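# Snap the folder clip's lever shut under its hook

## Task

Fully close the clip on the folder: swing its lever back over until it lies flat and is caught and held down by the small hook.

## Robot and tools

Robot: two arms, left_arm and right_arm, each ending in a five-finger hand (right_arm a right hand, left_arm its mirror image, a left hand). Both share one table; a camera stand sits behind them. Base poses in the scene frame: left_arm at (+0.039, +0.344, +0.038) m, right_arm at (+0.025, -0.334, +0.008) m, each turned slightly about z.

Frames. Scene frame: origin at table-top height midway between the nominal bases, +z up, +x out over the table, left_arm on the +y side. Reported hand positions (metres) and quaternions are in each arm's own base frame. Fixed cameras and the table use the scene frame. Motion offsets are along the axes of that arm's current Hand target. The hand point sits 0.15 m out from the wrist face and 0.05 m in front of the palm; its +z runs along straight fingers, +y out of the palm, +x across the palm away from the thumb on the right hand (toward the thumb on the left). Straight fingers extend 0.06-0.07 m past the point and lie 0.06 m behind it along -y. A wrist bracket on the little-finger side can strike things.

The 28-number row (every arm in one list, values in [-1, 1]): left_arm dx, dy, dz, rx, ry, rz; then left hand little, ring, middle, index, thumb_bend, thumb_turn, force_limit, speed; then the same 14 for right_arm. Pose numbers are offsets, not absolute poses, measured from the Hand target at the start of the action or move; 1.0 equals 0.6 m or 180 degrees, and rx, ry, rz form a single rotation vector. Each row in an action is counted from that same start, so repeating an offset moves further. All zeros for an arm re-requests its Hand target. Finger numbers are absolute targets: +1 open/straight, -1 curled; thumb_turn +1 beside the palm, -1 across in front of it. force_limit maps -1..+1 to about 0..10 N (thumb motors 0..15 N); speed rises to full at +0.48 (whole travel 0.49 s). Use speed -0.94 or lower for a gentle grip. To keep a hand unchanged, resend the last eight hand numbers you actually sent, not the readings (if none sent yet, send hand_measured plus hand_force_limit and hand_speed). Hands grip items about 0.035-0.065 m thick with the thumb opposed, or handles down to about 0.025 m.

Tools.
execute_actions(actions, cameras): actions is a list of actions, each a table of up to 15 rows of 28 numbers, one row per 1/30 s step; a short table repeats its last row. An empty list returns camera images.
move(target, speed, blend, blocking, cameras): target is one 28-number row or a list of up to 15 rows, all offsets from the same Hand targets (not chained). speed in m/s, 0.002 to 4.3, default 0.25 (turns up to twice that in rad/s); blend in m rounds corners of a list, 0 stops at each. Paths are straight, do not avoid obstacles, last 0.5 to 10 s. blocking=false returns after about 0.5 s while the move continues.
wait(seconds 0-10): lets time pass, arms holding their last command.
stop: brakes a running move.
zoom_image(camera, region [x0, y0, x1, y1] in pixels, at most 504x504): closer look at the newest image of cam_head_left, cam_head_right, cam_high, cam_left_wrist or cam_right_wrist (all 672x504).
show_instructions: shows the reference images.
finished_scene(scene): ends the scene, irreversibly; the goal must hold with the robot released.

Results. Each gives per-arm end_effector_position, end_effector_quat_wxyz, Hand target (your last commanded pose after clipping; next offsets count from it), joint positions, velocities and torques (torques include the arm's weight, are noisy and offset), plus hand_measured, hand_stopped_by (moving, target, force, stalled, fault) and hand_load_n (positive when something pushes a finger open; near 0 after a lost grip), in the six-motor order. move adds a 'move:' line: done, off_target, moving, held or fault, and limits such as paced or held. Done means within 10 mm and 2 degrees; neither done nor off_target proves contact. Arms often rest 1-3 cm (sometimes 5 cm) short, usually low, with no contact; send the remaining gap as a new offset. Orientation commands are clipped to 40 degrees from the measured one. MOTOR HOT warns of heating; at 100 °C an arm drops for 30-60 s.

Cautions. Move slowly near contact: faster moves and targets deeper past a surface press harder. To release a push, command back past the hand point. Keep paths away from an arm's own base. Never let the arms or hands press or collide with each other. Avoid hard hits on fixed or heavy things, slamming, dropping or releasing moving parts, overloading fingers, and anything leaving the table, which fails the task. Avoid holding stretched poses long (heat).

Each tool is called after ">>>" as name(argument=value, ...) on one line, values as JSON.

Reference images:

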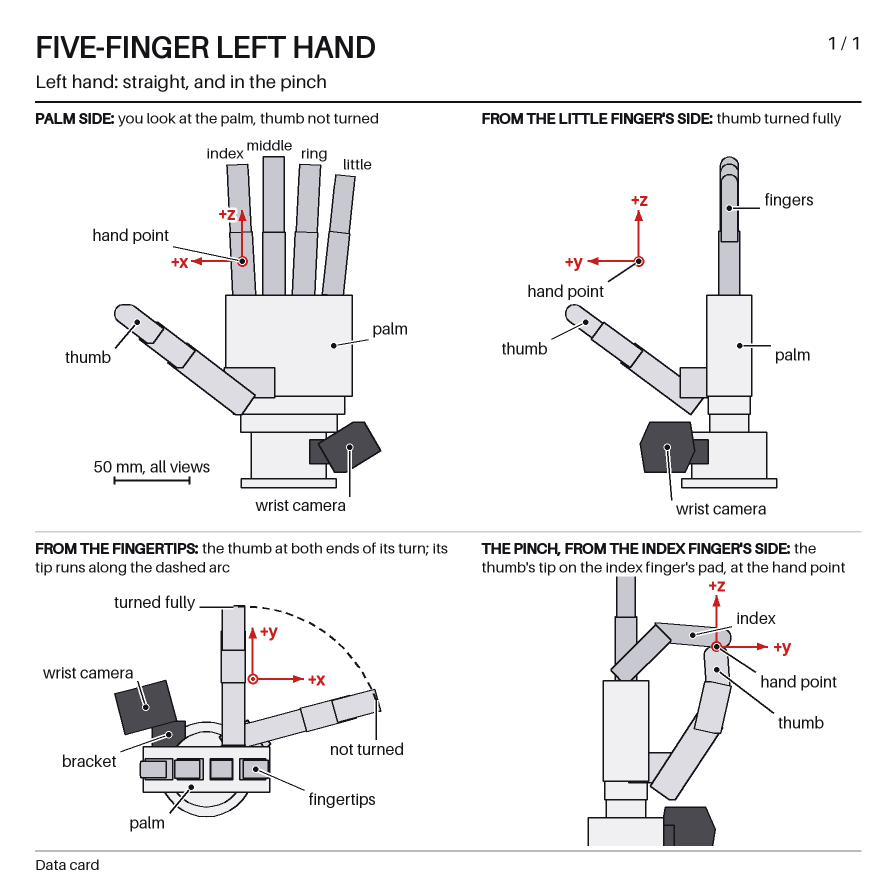

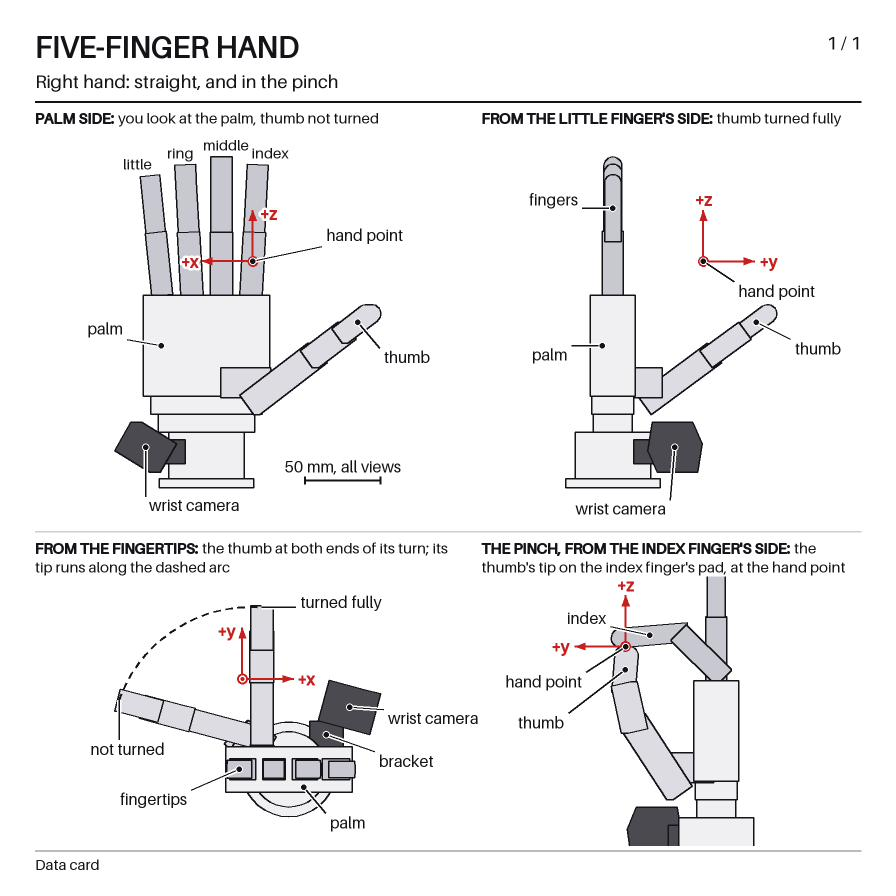

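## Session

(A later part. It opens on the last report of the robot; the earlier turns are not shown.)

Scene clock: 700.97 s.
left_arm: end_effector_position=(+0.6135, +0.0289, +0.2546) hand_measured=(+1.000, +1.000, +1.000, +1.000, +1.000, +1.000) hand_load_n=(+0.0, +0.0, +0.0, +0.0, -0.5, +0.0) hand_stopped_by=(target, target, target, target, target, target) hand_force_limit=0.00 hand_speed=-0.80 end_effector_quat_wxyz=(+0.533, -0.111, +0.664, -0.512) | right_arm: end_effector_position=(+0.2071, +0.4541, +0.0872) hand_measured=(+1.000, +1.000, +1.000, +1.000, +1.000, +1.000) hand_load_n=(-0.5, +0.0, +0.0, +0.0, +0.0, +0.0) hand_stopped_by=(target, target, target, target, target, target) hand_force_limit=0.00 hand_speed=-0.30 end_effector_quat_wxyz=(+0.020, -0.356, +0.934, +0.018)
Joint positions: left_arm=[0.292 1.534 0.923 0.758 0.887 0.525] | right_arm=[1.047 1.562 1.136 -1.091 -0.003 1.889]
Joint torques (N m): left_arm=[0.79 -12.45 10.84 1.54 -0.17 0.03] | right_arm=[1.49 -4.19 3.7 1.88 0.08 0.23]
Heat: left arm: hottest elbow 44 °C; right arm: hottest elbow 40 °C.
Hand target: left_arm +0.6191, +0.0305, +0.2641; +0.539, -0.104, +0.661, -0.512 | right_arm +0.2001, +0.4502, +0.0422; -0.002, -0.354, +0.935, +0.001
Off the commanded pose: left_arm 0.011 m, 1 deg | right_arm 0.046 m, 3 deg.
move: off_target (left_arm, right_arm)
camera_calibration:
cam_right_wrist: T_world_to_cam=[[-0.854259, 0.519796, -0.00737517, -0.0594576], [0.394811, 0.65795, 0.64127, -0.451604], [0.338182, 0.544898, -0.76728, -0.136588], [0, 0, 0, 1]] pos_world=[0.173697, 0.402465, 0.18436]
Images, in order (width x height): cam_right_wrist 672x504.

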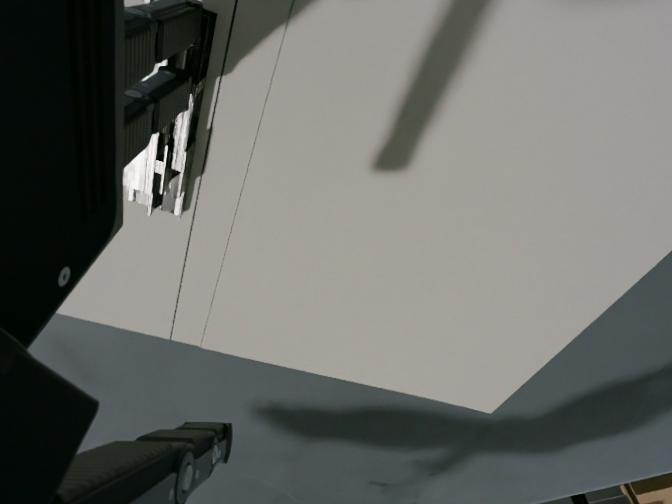

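>>> move(target=[0,0,0,0,0,0,1,1,1,1,1,1,0,-0.8,-0.009,-0.001,-0.183,0,0,0,1,1,1,1,1,1,0,-0.3], cameras=["cam_right_wrist","cam_high","cam_head_left"], speed=0.12)

>>> zoom_image(camera="cam_right_wrist", region=[120, 0, 320, 200])

>>> zoom_image(camera="cam_high", region=[410, 210, 500, 300])

Scene clock: 711.00 s.
left_arm: end_effector_position=(+0.6135, +0.0289, +0.2546) hand_measured=(+1.000, +1.000, +1.000, +1.000, +1.000, +1.000) hand_load_n=(+0.0, +0.0, +0.0, +0.0, +0.0, +0.0) hand_stopped_by=(target, target, target, target, target, target) hand_force_limit=0.00 hand_speed=-0.80 end_effector_quat_wxyz=(+0.533, -0.111, +0.664, -0.512) | right_arm: end_effector_position=(+0.1973, +0.4371, +0.1234) hand_measured=(+1.000, +1.000, +1.000, +1.000, +1.000, +1.000) hand_load_n=(+0.0, +0.0, +0.0, +0.0, +0.0, +0.0) hand_stopped_by=(target, target, target, target, target, target) hand_force_limit=0.00 hand_speed=-0.30 end_effector_quat_wxyz=(-0.024, -0.356, +0.934, -0.018)
Joint positions: left_arm=[0.292 1.534 0.923 0.758 0.887 0.525] | right_arm=[1.047 1.55 1.239 -1.321 -0.003 1.889]
Joint torques (N m): left_arm=[0.79 -12.51 10.81 1.55 -0.17 0.03] | right_arm=[1.26 -9.64 11.62 -0.59 0 0.17]
Heat: left arm: hottest elbow 44 °C; right arm: hottest elbow 40 °C.
Hand target: left_arm +0.6191, +0.0305, +0.2641; +0.539, -0.104, +0.661, -0.512 | right_arm +0.2050, +0.4533, +0.1521; -0.002, -0.354, +0.935, +0.001
Off the commanded pose: left_arm 0.011 m, 1 deg | right_arm 0.034 m, 3 deg.
move: off_target (left_arm, right_arm)
camera_calibration:
cam_right_wrist: T_world_to_cam=[[-0.854736, 0.518959, -0.0104281, -0.0577657], [0.428957, 0.717528, 0.548772, -0.48106], [0.292272, 0.464582, -0.835907, -0.0435659], [0, 0, 0, 1]] pos_world=[0.169713, 0.395392, 0.226973]
Images, in order (width x height): cam_head_left 672x504, cam_high 672x504, cam_right_wrist 672x504.

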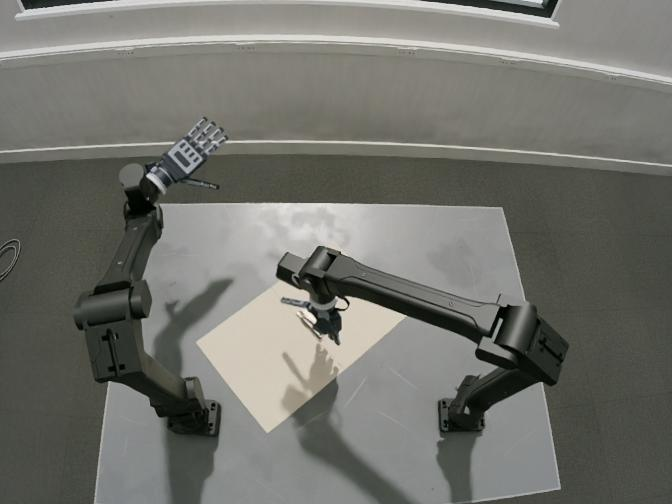

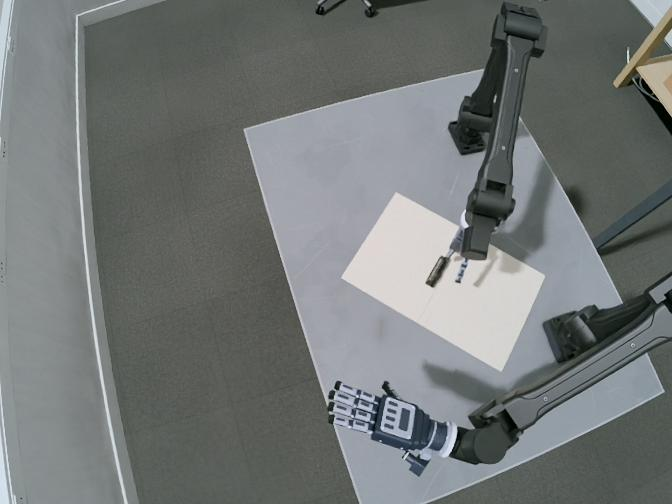

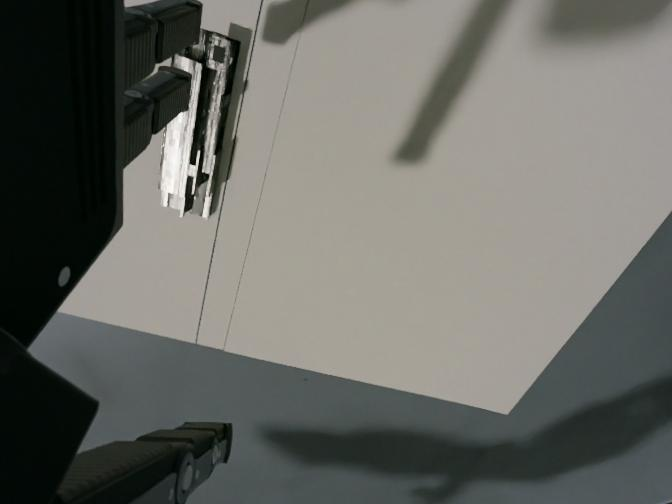

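Scaled by 2.520 from the camera's 672x504 image, which has a finer 960x720 frame.

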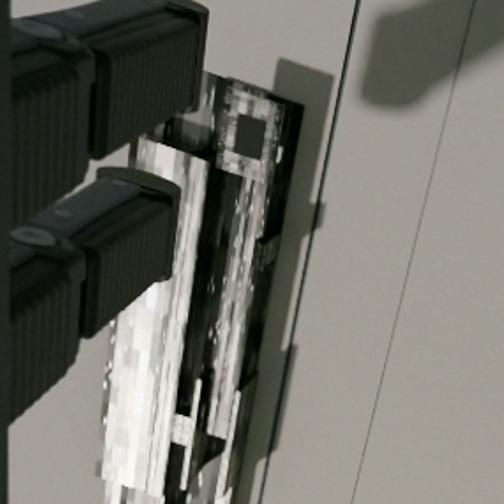

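Scaled by 5.600 from the camera's 672x504 image, which has a finer 960x720 frame.

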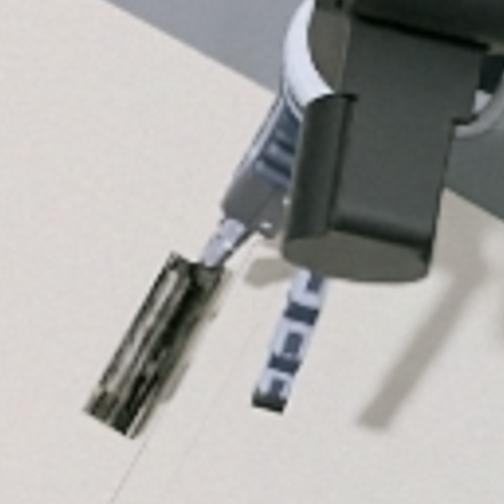

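>>> zoom_image(camera="cam_right_wrist", region=[190, 20, 270, 120])

>>> zoom_image(camera="cam_head_left", region=[270, 280, 350, 360])

Scaled by 5.040 from the camera's 672x504 image, which has a finer 960x720 frame.

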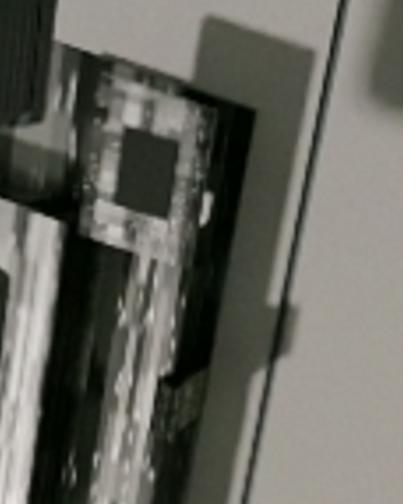

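Scaled by 6.300 from the camera's 672x504 image, which has a finer 960x720 frame.

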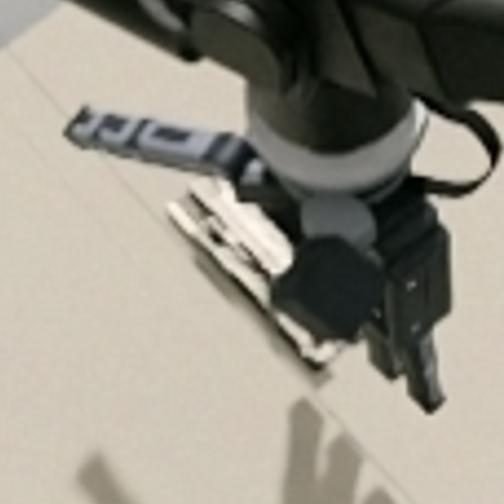

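>>> move(target=[[0,0,0,0,0,0,1,1,1,1,1,1,0,-0.8,-0.014,-0.1087,-0.1635,0.1,-0.134,-0.38,1,1,1,1,1,1,0,-0.3],[0,0,0,0,0,0,1,1,1,1,1,1,0,-0.8,-0.0547,-0.2403,0.0358,0.2003,-0.268,-0.763,1,1,1,1,1,1,0,-0.3]], cameras=["cam_right_wrist","cam_high","cam_head_left"], speed=0.35, blend=[0.04,0])

>>> zoom_image(camera="cam_right_wrist", region=[220, 90, 390, 270])

>>> zoom_image(camera="cam_head_left", region=[270, 280, 350, 360])

Scene clock: 771.40 s.
left_arm: end_effector_position=(+0.6135, +0.0289, +0.2546) hand_measured=(+1.000, +1.000, +1.000, +1.000, +1.000, +1.000) hand_load_n=(+0.0, +0.0, +0.0, +0.0, +0.0, +0.0) hand_stopped_by=(target, target, target, target, target, target) hand_force_limit=0.00 hand_speed=-0.80 end_effector_quat_wxyz=(+0.533, -0.111, +0.664, -0.512) | right_arm: end_effector_position=(+0.3198, +0.3682, +0.1378) hand_measured=(+1.000, +1.000, +1.000, +1.000, +1.000, +1.000) hand_load_n=(+0.0, +0.0, +0.0, +0.0, +0.0, +0.0) hand_stopped_by=(target, target, target, target, target, target) hand_force_limit=0.00 hand_speed=-0.30 end_effector_quat_wxyz=(-0.375, +0.919, +0.066, +0.103)
Joint positions: left_arm=[0.292 1.534 0.923 0.758 0.887 0.525] | right_arm=[0.727 1.367 1.002 -0.519 -0.447 -0.825]
Joint torques (N m): left_arm=[0.67 -12.45 10.8 1.57 -0.17 0.03] | right_arm=[0.32 -6.12 7.75 1.76 -0.34 -0.13]
Heat: left arm: hottest elbow 44 °C; right arm: hottest elbow 49 °C.
Hand target: left_arm +0.6191, +0.0305, +0.2641; +0.539, -0.104, +0.661, -0.512 | right_arm +0.3250, +0.3671, +0.1299; -0.373, +0.919, +0.070, +0.105
Off the commanded pose: left_arm 0.011 m, 1 deg | right_arm 0.010 m, 1 deg.
move: off_target (left_arm)
camera_calibration:
cam_right_wrist: T_world_to_cam=[[0.474461, -0.658254, -0.584456, 0.170331], [-0.777249, -0.624956, 0.0728977, 0.453508], [-0.413244, 0.419681, -0.808145, 0.20295], [0, 0, 0, 1]] pos_world=[0.355541, 0.310369, 0.230504]
Images, in order (width x height): cam_head_left 672x504, cam_high 672x504, cam_right_wrist 672x504.

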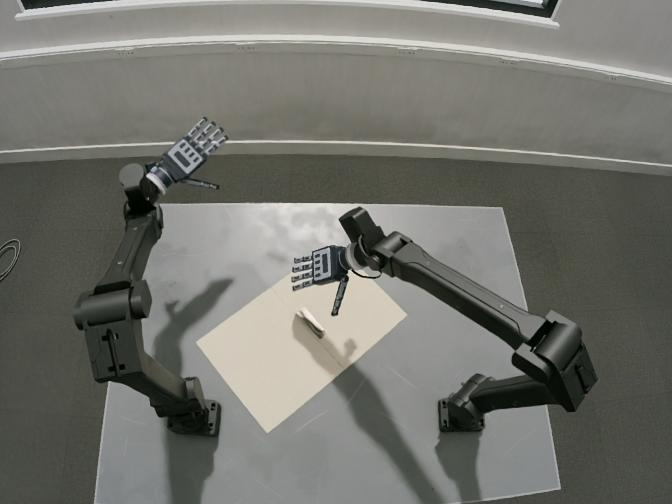

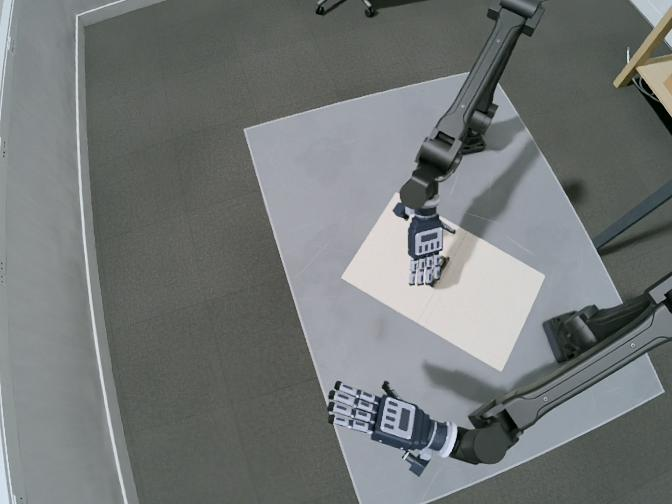

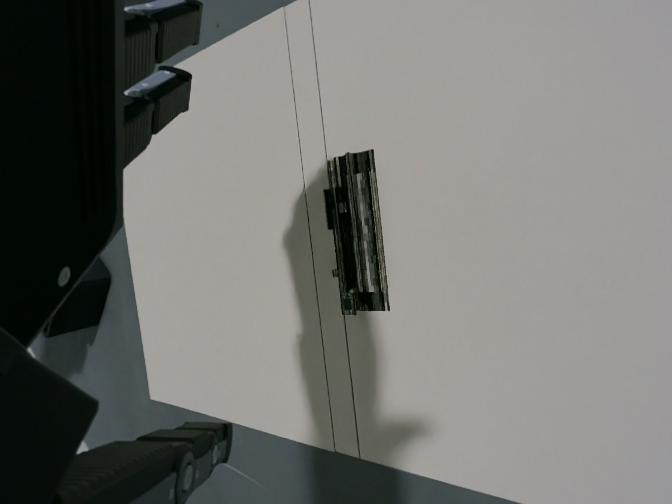

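Scaled by 2.800 from the camera's 672x504 image, which has a finer 960x720 frame.

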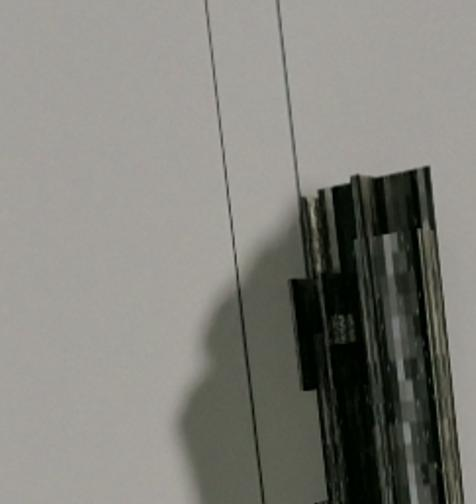

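Scaled by 6.300 from the camera's 672x504 image, which has a finer 960x720 frame.

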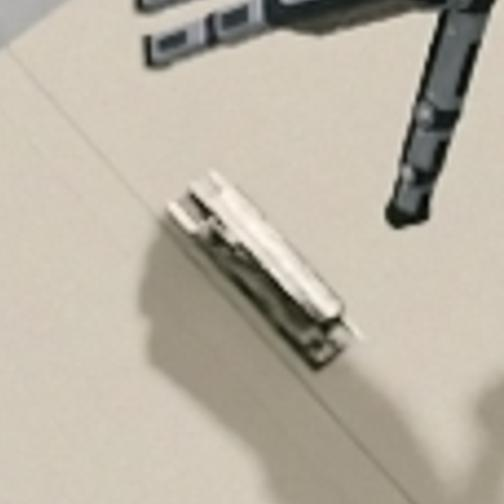

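>>> zoom_image(camera="cam_right_wrist", region=[310, 140, 400, 230])

>>> zoom_image(camera="cam_right_wrist", region=[310, 230, 400, 320])

Scaled by 5.600 from the camera's 672x504 image, which has a finer 960x720 frame.

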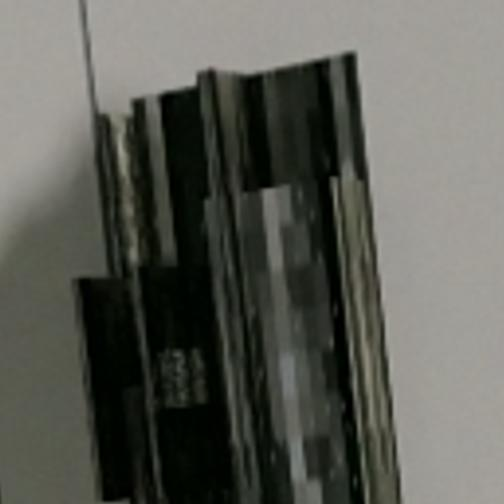

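Scaled by 5.600 from the camera's 672x504 image, which has a finer 960x720 frame.

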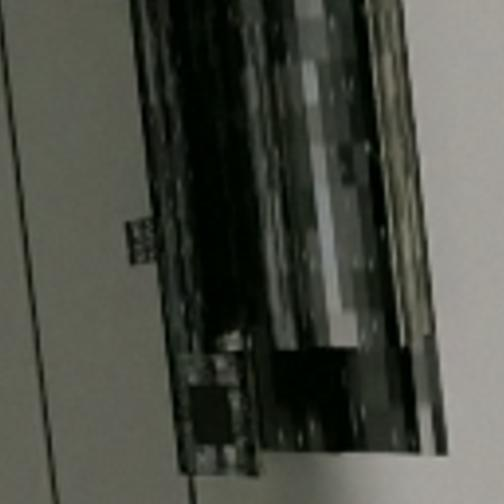

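>>> move(target=[[0,0,0,0,0,0,1,1,1,1,1,1,0,-0.8,-0.0705,-0.2008,-0.0952,-0.1,0.134,0.38,1,1,1,1,1,1,0,-0.3],[0,0,0,0,0,0,1,1,1,1,1,1,0,-0.8,-0.1945,-0.1438,0.0562,-0.2003,0.268,0.763,1,1,1,1,1,1,0,-0.3],[0,0,0,0,0,0,1,1,1,1,1,1,0,-0.8,-0.2067,-0.1115,0.09,-0.2003,0.268,0.763,1,1,1,1,1,1,0,-0.3]], cameras=["cam_right_wrist","cam_high"], speed=[0.4,0.4,0.1], blend=[0.04,0.005,0])

>>> zoom_image(camera="cam_right_wrist", region=[120, 0, 320, 200])

Scene clock: 832.17 s.
left_arm: end_effector_position=(+0.6135, +0.0289, +0.2546) hand_measured=(+1.000, +1.000, +1.000, +1.000, +1.000, +1.000) hand_load_n=(+0.0, +0.0, +0.0, +0.0, +0.0, +0.0) hand_stopped_by=(target, target, target, target, target, target) hand_force_limit=0.00 hand_speed=-0.80 end_effector_quat_wxyz=(+0.533, -0.111, +0.664, -0.512) | right_arm: end_effector_position=(+0.2018, +0.4432, +0.1144) hand_measured=(+1.000, +1.000, +1.000, +1.000, +1.000, +1.000) hand_load_n=(+0.0, +0.0, +0.0, +0.0, +0.0, +0.0) hand_stopped_by=(target, target, target, target, target, target) hand_force_limit=0.00 hand_speed=-0.30 end_effector_quat_wxyz=(+0.002, -0.358, +0.934, +0.003)
Joint positions: left_arm=[0.292 1.534 0.923 0.758 0.887 0.525] | right_arm=[1.046 1.534 1.189 -1.22 -0.002 1.885]
Joint torques (N m): left_arm=[0.73 -12.45 10.81 1.54 -0.17 0.03] | right_arm=[1.55 -7.3 6.84 0.38 -0.02 0.26]
Heat: left arm: hottest elbow 45 °C; right arm: hottest elbow 45 °C.
Hand target: left_arm +0.6191, +0.0305, +0.2641; +0.539, -0.104, +0.661, -0.512 | right_arm +0.1987, +0.4463, +0.1068; -0.002, -0.354, +0.935, +0.001
Off the commanded pose: left_arm 0.011 m, 1 deg | right_arm 0.009 m, 1 deg.
move: off_target (left_arm)
camera_calibration:
cam_right_wrist: T_world_to_cam=[[-0.855813, 0.517194, -0.00968621, -0.0562507], [0.407452, 0.685521, 0.60336, -0.470213], [0.318695, 0.512417, -0.79741, -0.0861497], [0, 0, 0, 1]] pos_world=[0.170905, 0.395578, 0.214466]
Images, in order (width x height): cam_high 672x504, cam_right_wrist 672x504.

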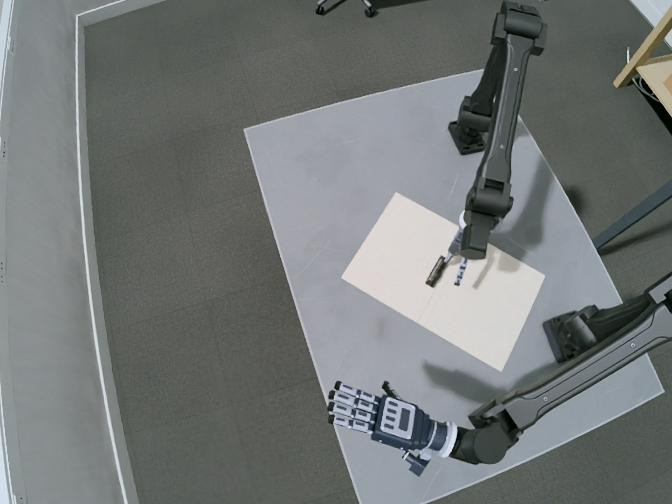

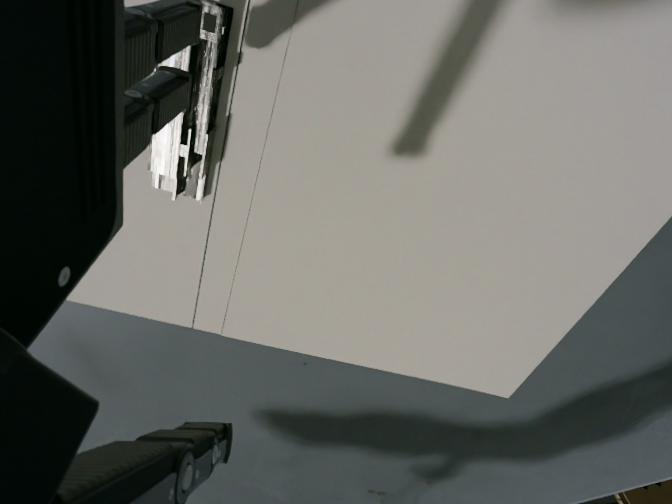

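Scaled by 2.520 from the camera's 672x504 image, which has a finer 960x720 frame.

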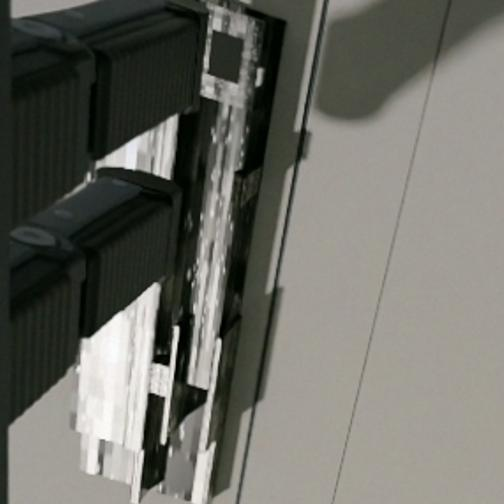

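>>> move(target=[0,0,0,0,0,0,1,1,1,1,1,1,0,-0.8,-0.006,0.0013,0.0567,0,0,0,1,1,1,1,1,1,0,-0.3], cameras=["cam_right_wrist"], speed=0.08)

>>> zoom_image(camera="cam_right_wrist", region=[120, 0, 270, 150])

Scene clock: 845.53 s.
left_arm: end_effector_position=(+0.6135, +0.0289, +0.2546) hand_measured=(+1.000, +1.000, +1.000, +1.000, +1.000, +1.000) hand_load_n=(+0.0, +0.0, +0.0, +0.0, +0.0, +0.0) hand_stopped_by=(target, target, target, target, target, target) hand_force_limit=0.00 hand_speed=-0.80 end_effector_quat_wxyz=(+0.533, -0.111, +0.664, -0.512) | right_arm: end_effector_position=(+0.2029, +0.4456, +0.0889) hand_measured=(+1.000, +1.000, +1.000, +1.000, +1.000, +1.000) hand_load_n=(+0.0, +0.0, +0.0, +0.0, -0.5, +0.0) hand_stopped_by=(target, target, target, target, target, target) hand_force_limit=0.00 hand_speed=-0.30 end_effector_quat_wxyz=(+0.002, -0.358, +0.934, +0.003)
Joint positions: left_arm=[0.292 1.534 0.923 0.758 0.887 0.525] | right_arm=[1.046 1.565 1.152 -1.151 -0.003 1.885]
Joint torques (N m): left_arm=[0.73 -12.45 10.81 1.52 -0.17 0.03] | right_arm=[1.44 -6.65 6.05 1.13 0.02 0.26]
Heat: left arm: hottest elbow 45 °C; right arm: hottest elbow 44 °C.
Hand target: left_arm +0.6191, +0.0305, +0.2641; +0.539, -0.104, +0.661, -0.512 | right_arm +0.2007, +0.4493, +0.0728; -0.002, -0.354, +0.935, +0.001
Off the commanded pose: left_arm 0.011 m, 1 deg | right_arm 0.017 m, 1 deg.
move: off_target (left_arm, right_arm)
camera_calibration:
cam_right_wrist: T_world_to_cam=[[-0.8556, 0.517561, -0.00891784, -0.0571609], [0.407669, 0.68435, 0.604542, -0.456484], [0.31899, 0.513611, -0.796523, -0.108834], [0, 0, 0, 1]] pos_world=[0.171904, 0.397877, 0.188766]
Images, in order (width x height): cam_right_wrist 672x504.

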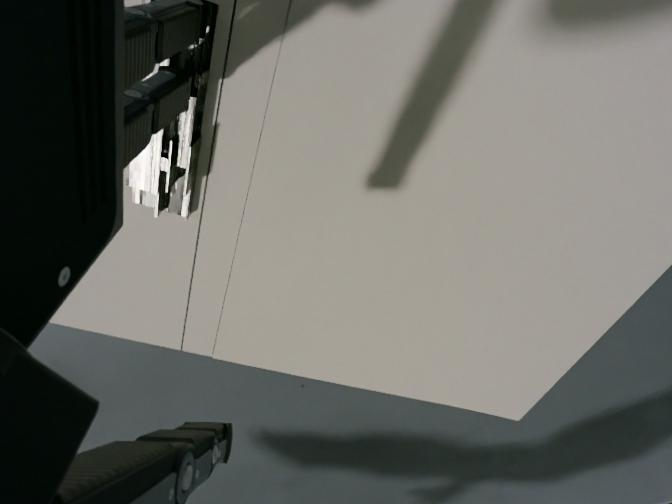

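Scaled by 3.360 from the camera's 672x504 image, which has a finer 960x720 frame.

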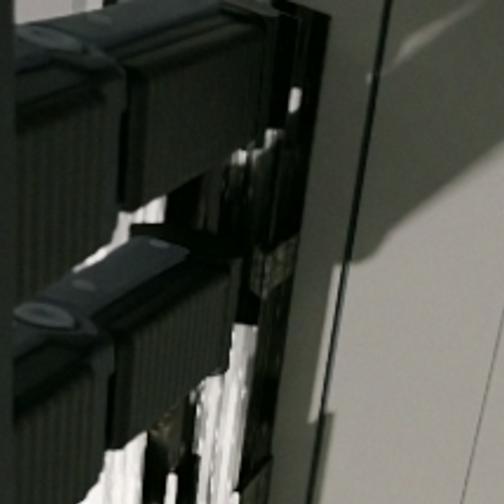

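>>> move(target=[0,0,0,0,0,0,1,1,1,1,1,1,0,-0.8,0,0,0.025,0,0,0,1,1,1,1,1,1,0,-0.3], cameras=[], speed=0.05)

>>> move(target=[0,0,0,0,0,0,1,1,1,1,1,1,0,-0.8,0,0,0.025,0,0,0,1,1,1,1,1,1,0,-0.3], cameras=["cam_right_wrist"], speed=0.05)

>>> zoom_image(camera="cam_right_wrist", region=[120, 0, 270, 150])

Scene clock: 851.10 s.
left_arm: end_effector_position=(+0.6135, +0.0289, +0.2546) hand_measured=(+1.000, +1.000, +1.000, +1.000, +1.000, +1.000) hand_load_n=(+0.0, +0.0, +0.0, -0.5, +0.0, +0.0) hand_stopped_by=(target, target, target, target, target, target) hand_force_limit=0.00 hand_speed=-0.80 end_effector_quat_wxyz=(+0.533, -0.111, +0.664, -0.512) | right_arm: end_effector_position=(+0.2042, +0.4478, +0.0872) hand_measured=(+1.000, +1.000, +1.000, +1.000, +1.000, +1.000) hand_load_n=(+0.0, +0.0, +0.0, +0.0, +0.0, +0.0) hand_stopped_by=(target, target, target, target, target, target) hand_force_limit=0.00 hand_speed=-0.30 end_effector_quat_wxyz=(+0.007, -0.357, +0.934, +0.007)
Joint positions: left_arm=[0.292 1.534 0.923 0.758 0.887 0.525] | right_arm=[1.046 1.565 1.146 -1.131 -0.003 1.887]
Joint torques (N m): left_arm=[0.67 -12.4 10.81 1.54 -0.17 0.03] | right_arm=[1.61 -5.6 4.7 1.92 0.02 0.25]
Heat: left arm: hottest elbow 45 °C; right arm: hottest elbow 43 °C.
Hand target: left_arm +0.6191, +0.0305, +0.2641; +0.539, -0.104, +0.661, -0.512 | right_arm +0.2007, +0.4493, +0.0578; -0.002, -0.354, +0.935, +0.001
Off the commanded pose: left_arm 0.011 m, 1 deg | right_arm 0.030 m, 1 deg.
move: off_target (left_arm, right_arm)
No camera images: "cameras" was empty.

Scene clock: 852.17 s.
left_arm: end_effector_position=(+0.6135, +0.0289, +0.2546) hand_measured=(+1.000, +1.000, +1.000, +1.000, +1.000, +1.000) hand_load_n=(+0.0, +0.0, +0.0, +0.0, +0.0, +0.0) hand_stopped_by=(target, target, target, target, target, target) hand_force_limit=0.00 hand_speed=-0.80 end_effector_quat_wxyz=(+0.533, -0.111, +0.664, -0.512) | right_arm: end_effector_position=(+0.2053, +0.4493, +0.0867) hand_measured=(+1.000, +1.000, +1.000, +1.000, +1.000, +1.000) hand_load_n=(+0.0, +0.0, +0.0, +0.0, +0.0, +0.0) hand_stopped_by=(target, target, target, target, target, target) hand_force_limit=0.00 hand_speed=-0.30 end_effector_quat_wxyz=(+0.016, -0.356, +0.934, +0.015)
Joint positions: left_arm=[0.292 1.534 0.923 0.758 0.887 0.525] | right_arm=[1.046 1.556 1.13 -1.102 -0.003 1.89]
Joint torques (N m): left_arm=[0.73 -12.45 10.81 1.55 -0.17 0.03] | right_arm=[1.67 -3.72 3.93 2.33 0.05 0.19]
Heat: left arm: hottest elbow 45 °C; right arm: hottest elbow 43 °C.
Hand target: left_arm +0.6191, +0.0305, +0.2641; +0.539, -0.104, +0.661, -0.512 | right_arm +0.2005, +0.4491, +0.0425; -0.002, -0.354, +0.935, +0.001
Off the commanded pose: left_arm 0.011 m, 1 deg | right_arm 0.044 m, 3 deg.
move: off_target (left_arm, right_arm)
camera_calibration:
cam_right_wrist: T_world_to_cam=[[-0.853256, 0.52143, -0.00804716, -0.059325], [0.399448, 0.663413, 0.632712, -0.450013], [0.335253, 0.536651, -0.774346, -0.12874], [0, 0, 0, 1]] pos_world=[0.172298, 0.398567, 0.184561]
Images, in order (width x height): cam_right_wrist 672x504.

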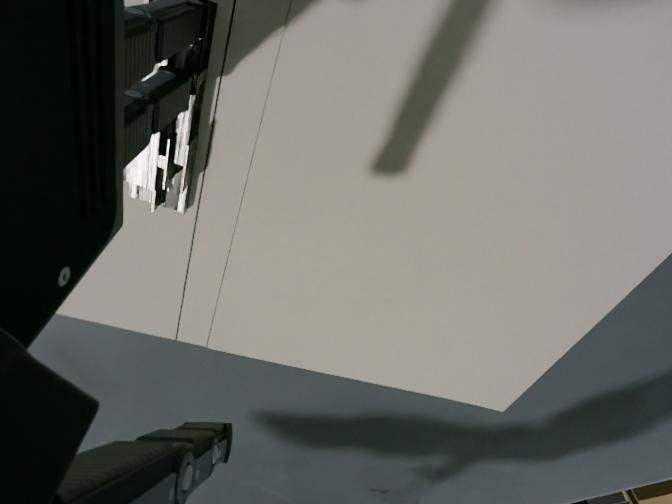

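Scaled by 3.360 from the camera's 672x504 image, which has a finer 960x720 frame.

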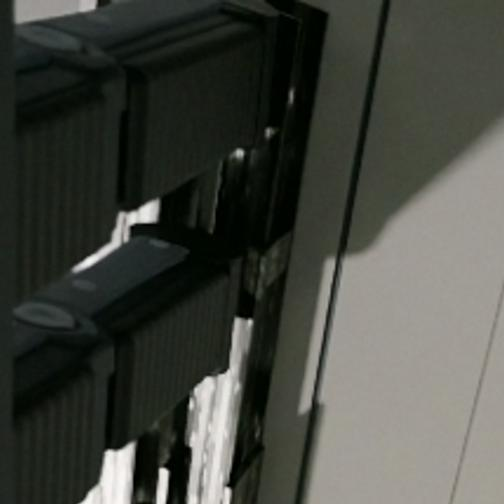

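>>> move(target=[0,0,0,0,0,0,1,1,1,1,1,1,0,-0.8,-0.016,-0.001,-0.17,0,0,0,1,1,1,1,1,1,0,-0.3], cameras=["cam_right_wrist","cam_high"], speed=0.12)

>>> zoom_image(camera="cam_right_wrist", region=[120, 0, 320, 200])

>>> zoom_image(camera="cam_right_wrist", region=[180, 10, 270, 100])

Scene clock: 860.83 s.
left_arm: end_effector_position=(+0.6135, +0.0289, +0.2546) hand_measured=(+1.000, +1.000, +1.000, +1.000, +1.000, +1.000) hand_load_n=(+0.0, +0.0, +0.0, +0.0, +0.0, +0.0) hand_stopped_by=(target, target, target, target, target, target) hand_force_limit=0.00 hand_speed=-0.80 end_effector_quat_wxyz=(+0.533, -0.111, +0.664, -0.512) | right_arm: end_effector_position=(+0.1996, +0.4394, +0.1203) hand_measured=(+1.000, +1.000, +1.000, +1.000, +1.000, +1.000) hand_load_n=(+0.0, +0.0, +0.0, +0.0, +0.0, +0.0) hand_stopped_by=(target, target, target, target, target, target) hand_force_limit=0.00 hand_speed=-0.30 end_effector_quat_wxyz=(-0.021, -0.355, +0.934, -0.015)
Joint positions: left_arm=[0.292 1.534 0.923 0.758 0.887 0.525] | right_arm=[1.046 1.554 1.235 -1.303 -0.002 1.89]
Joint torques (N m): left_arm=[0.73 -12.45 10.81 1.55 -0.17 0.03] | right_arm=[1.03 -9.11 11.62 -0.35 -0.01 0.1]
Heat: left arm: hottest elbow 45 °C; right arm: hottest elbow 42 °C.
Hand target: left_arm +0.6191, +0.0305, +0.2641; +0.539, -0.104, +0.661, -0.512 | right_arm +0.2087, +0.4551, +0.1447; -0.002, -0.354, +0.935, +0.001
Off the commanded pose: left_arm 0.011 m, 1 deg | right_arm 0.030 m, 3 deg.
move: off_target (left_arm, right_arm)
camera_calibration:
cam_right_wrist: T_world_to_cam=[[-0.853509, 0.52097, -0.0106401, -0.0581421], [0.427832, 0.712285, 0.556426, -0.480394], [0.29746, 0.470362, -0.830829, -0.0521318], [0, 0, 0, 1]] pos_world=[0.17141, 0.396988, 0.223372]
Images, in order (width x height): cam_high 672x504, cam_right_wrist 672x504.

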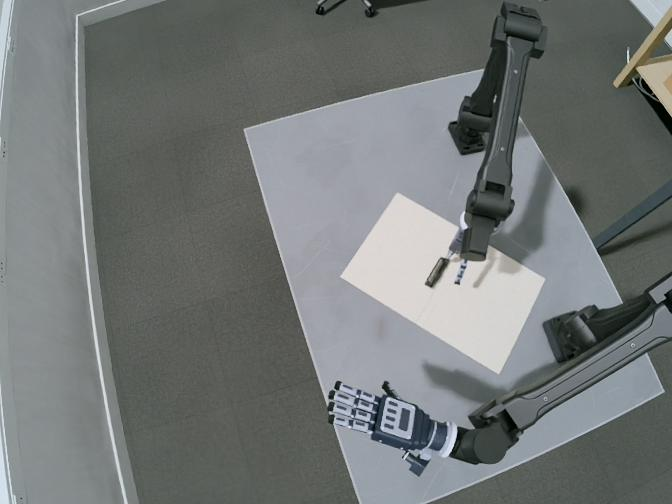

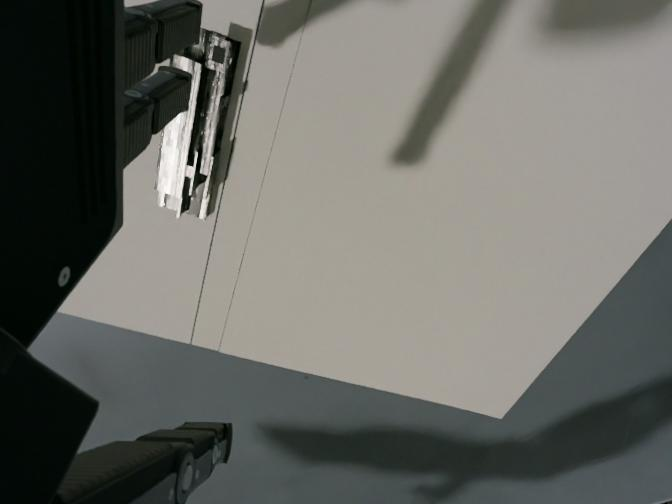

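Scaled by 2.520 from the camera's 672x504 image, which has a finer 960x720 frame.

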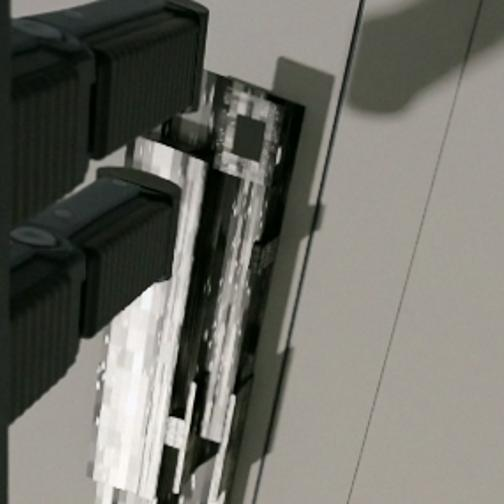

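Scaled by 5.600 from the camera's 672x504 image, which has a finer 960x720 frame.

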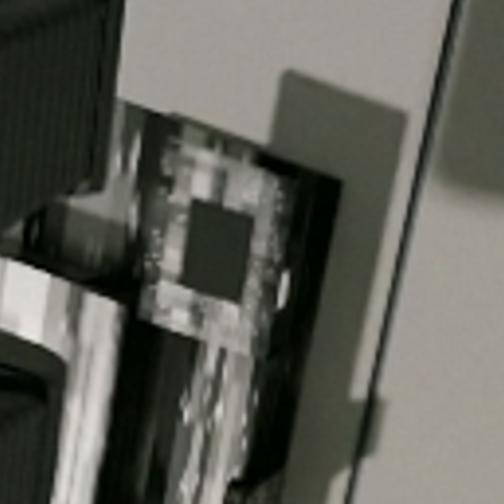

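>>> finished_scene(scene=1)

The scene is finished: the task was done.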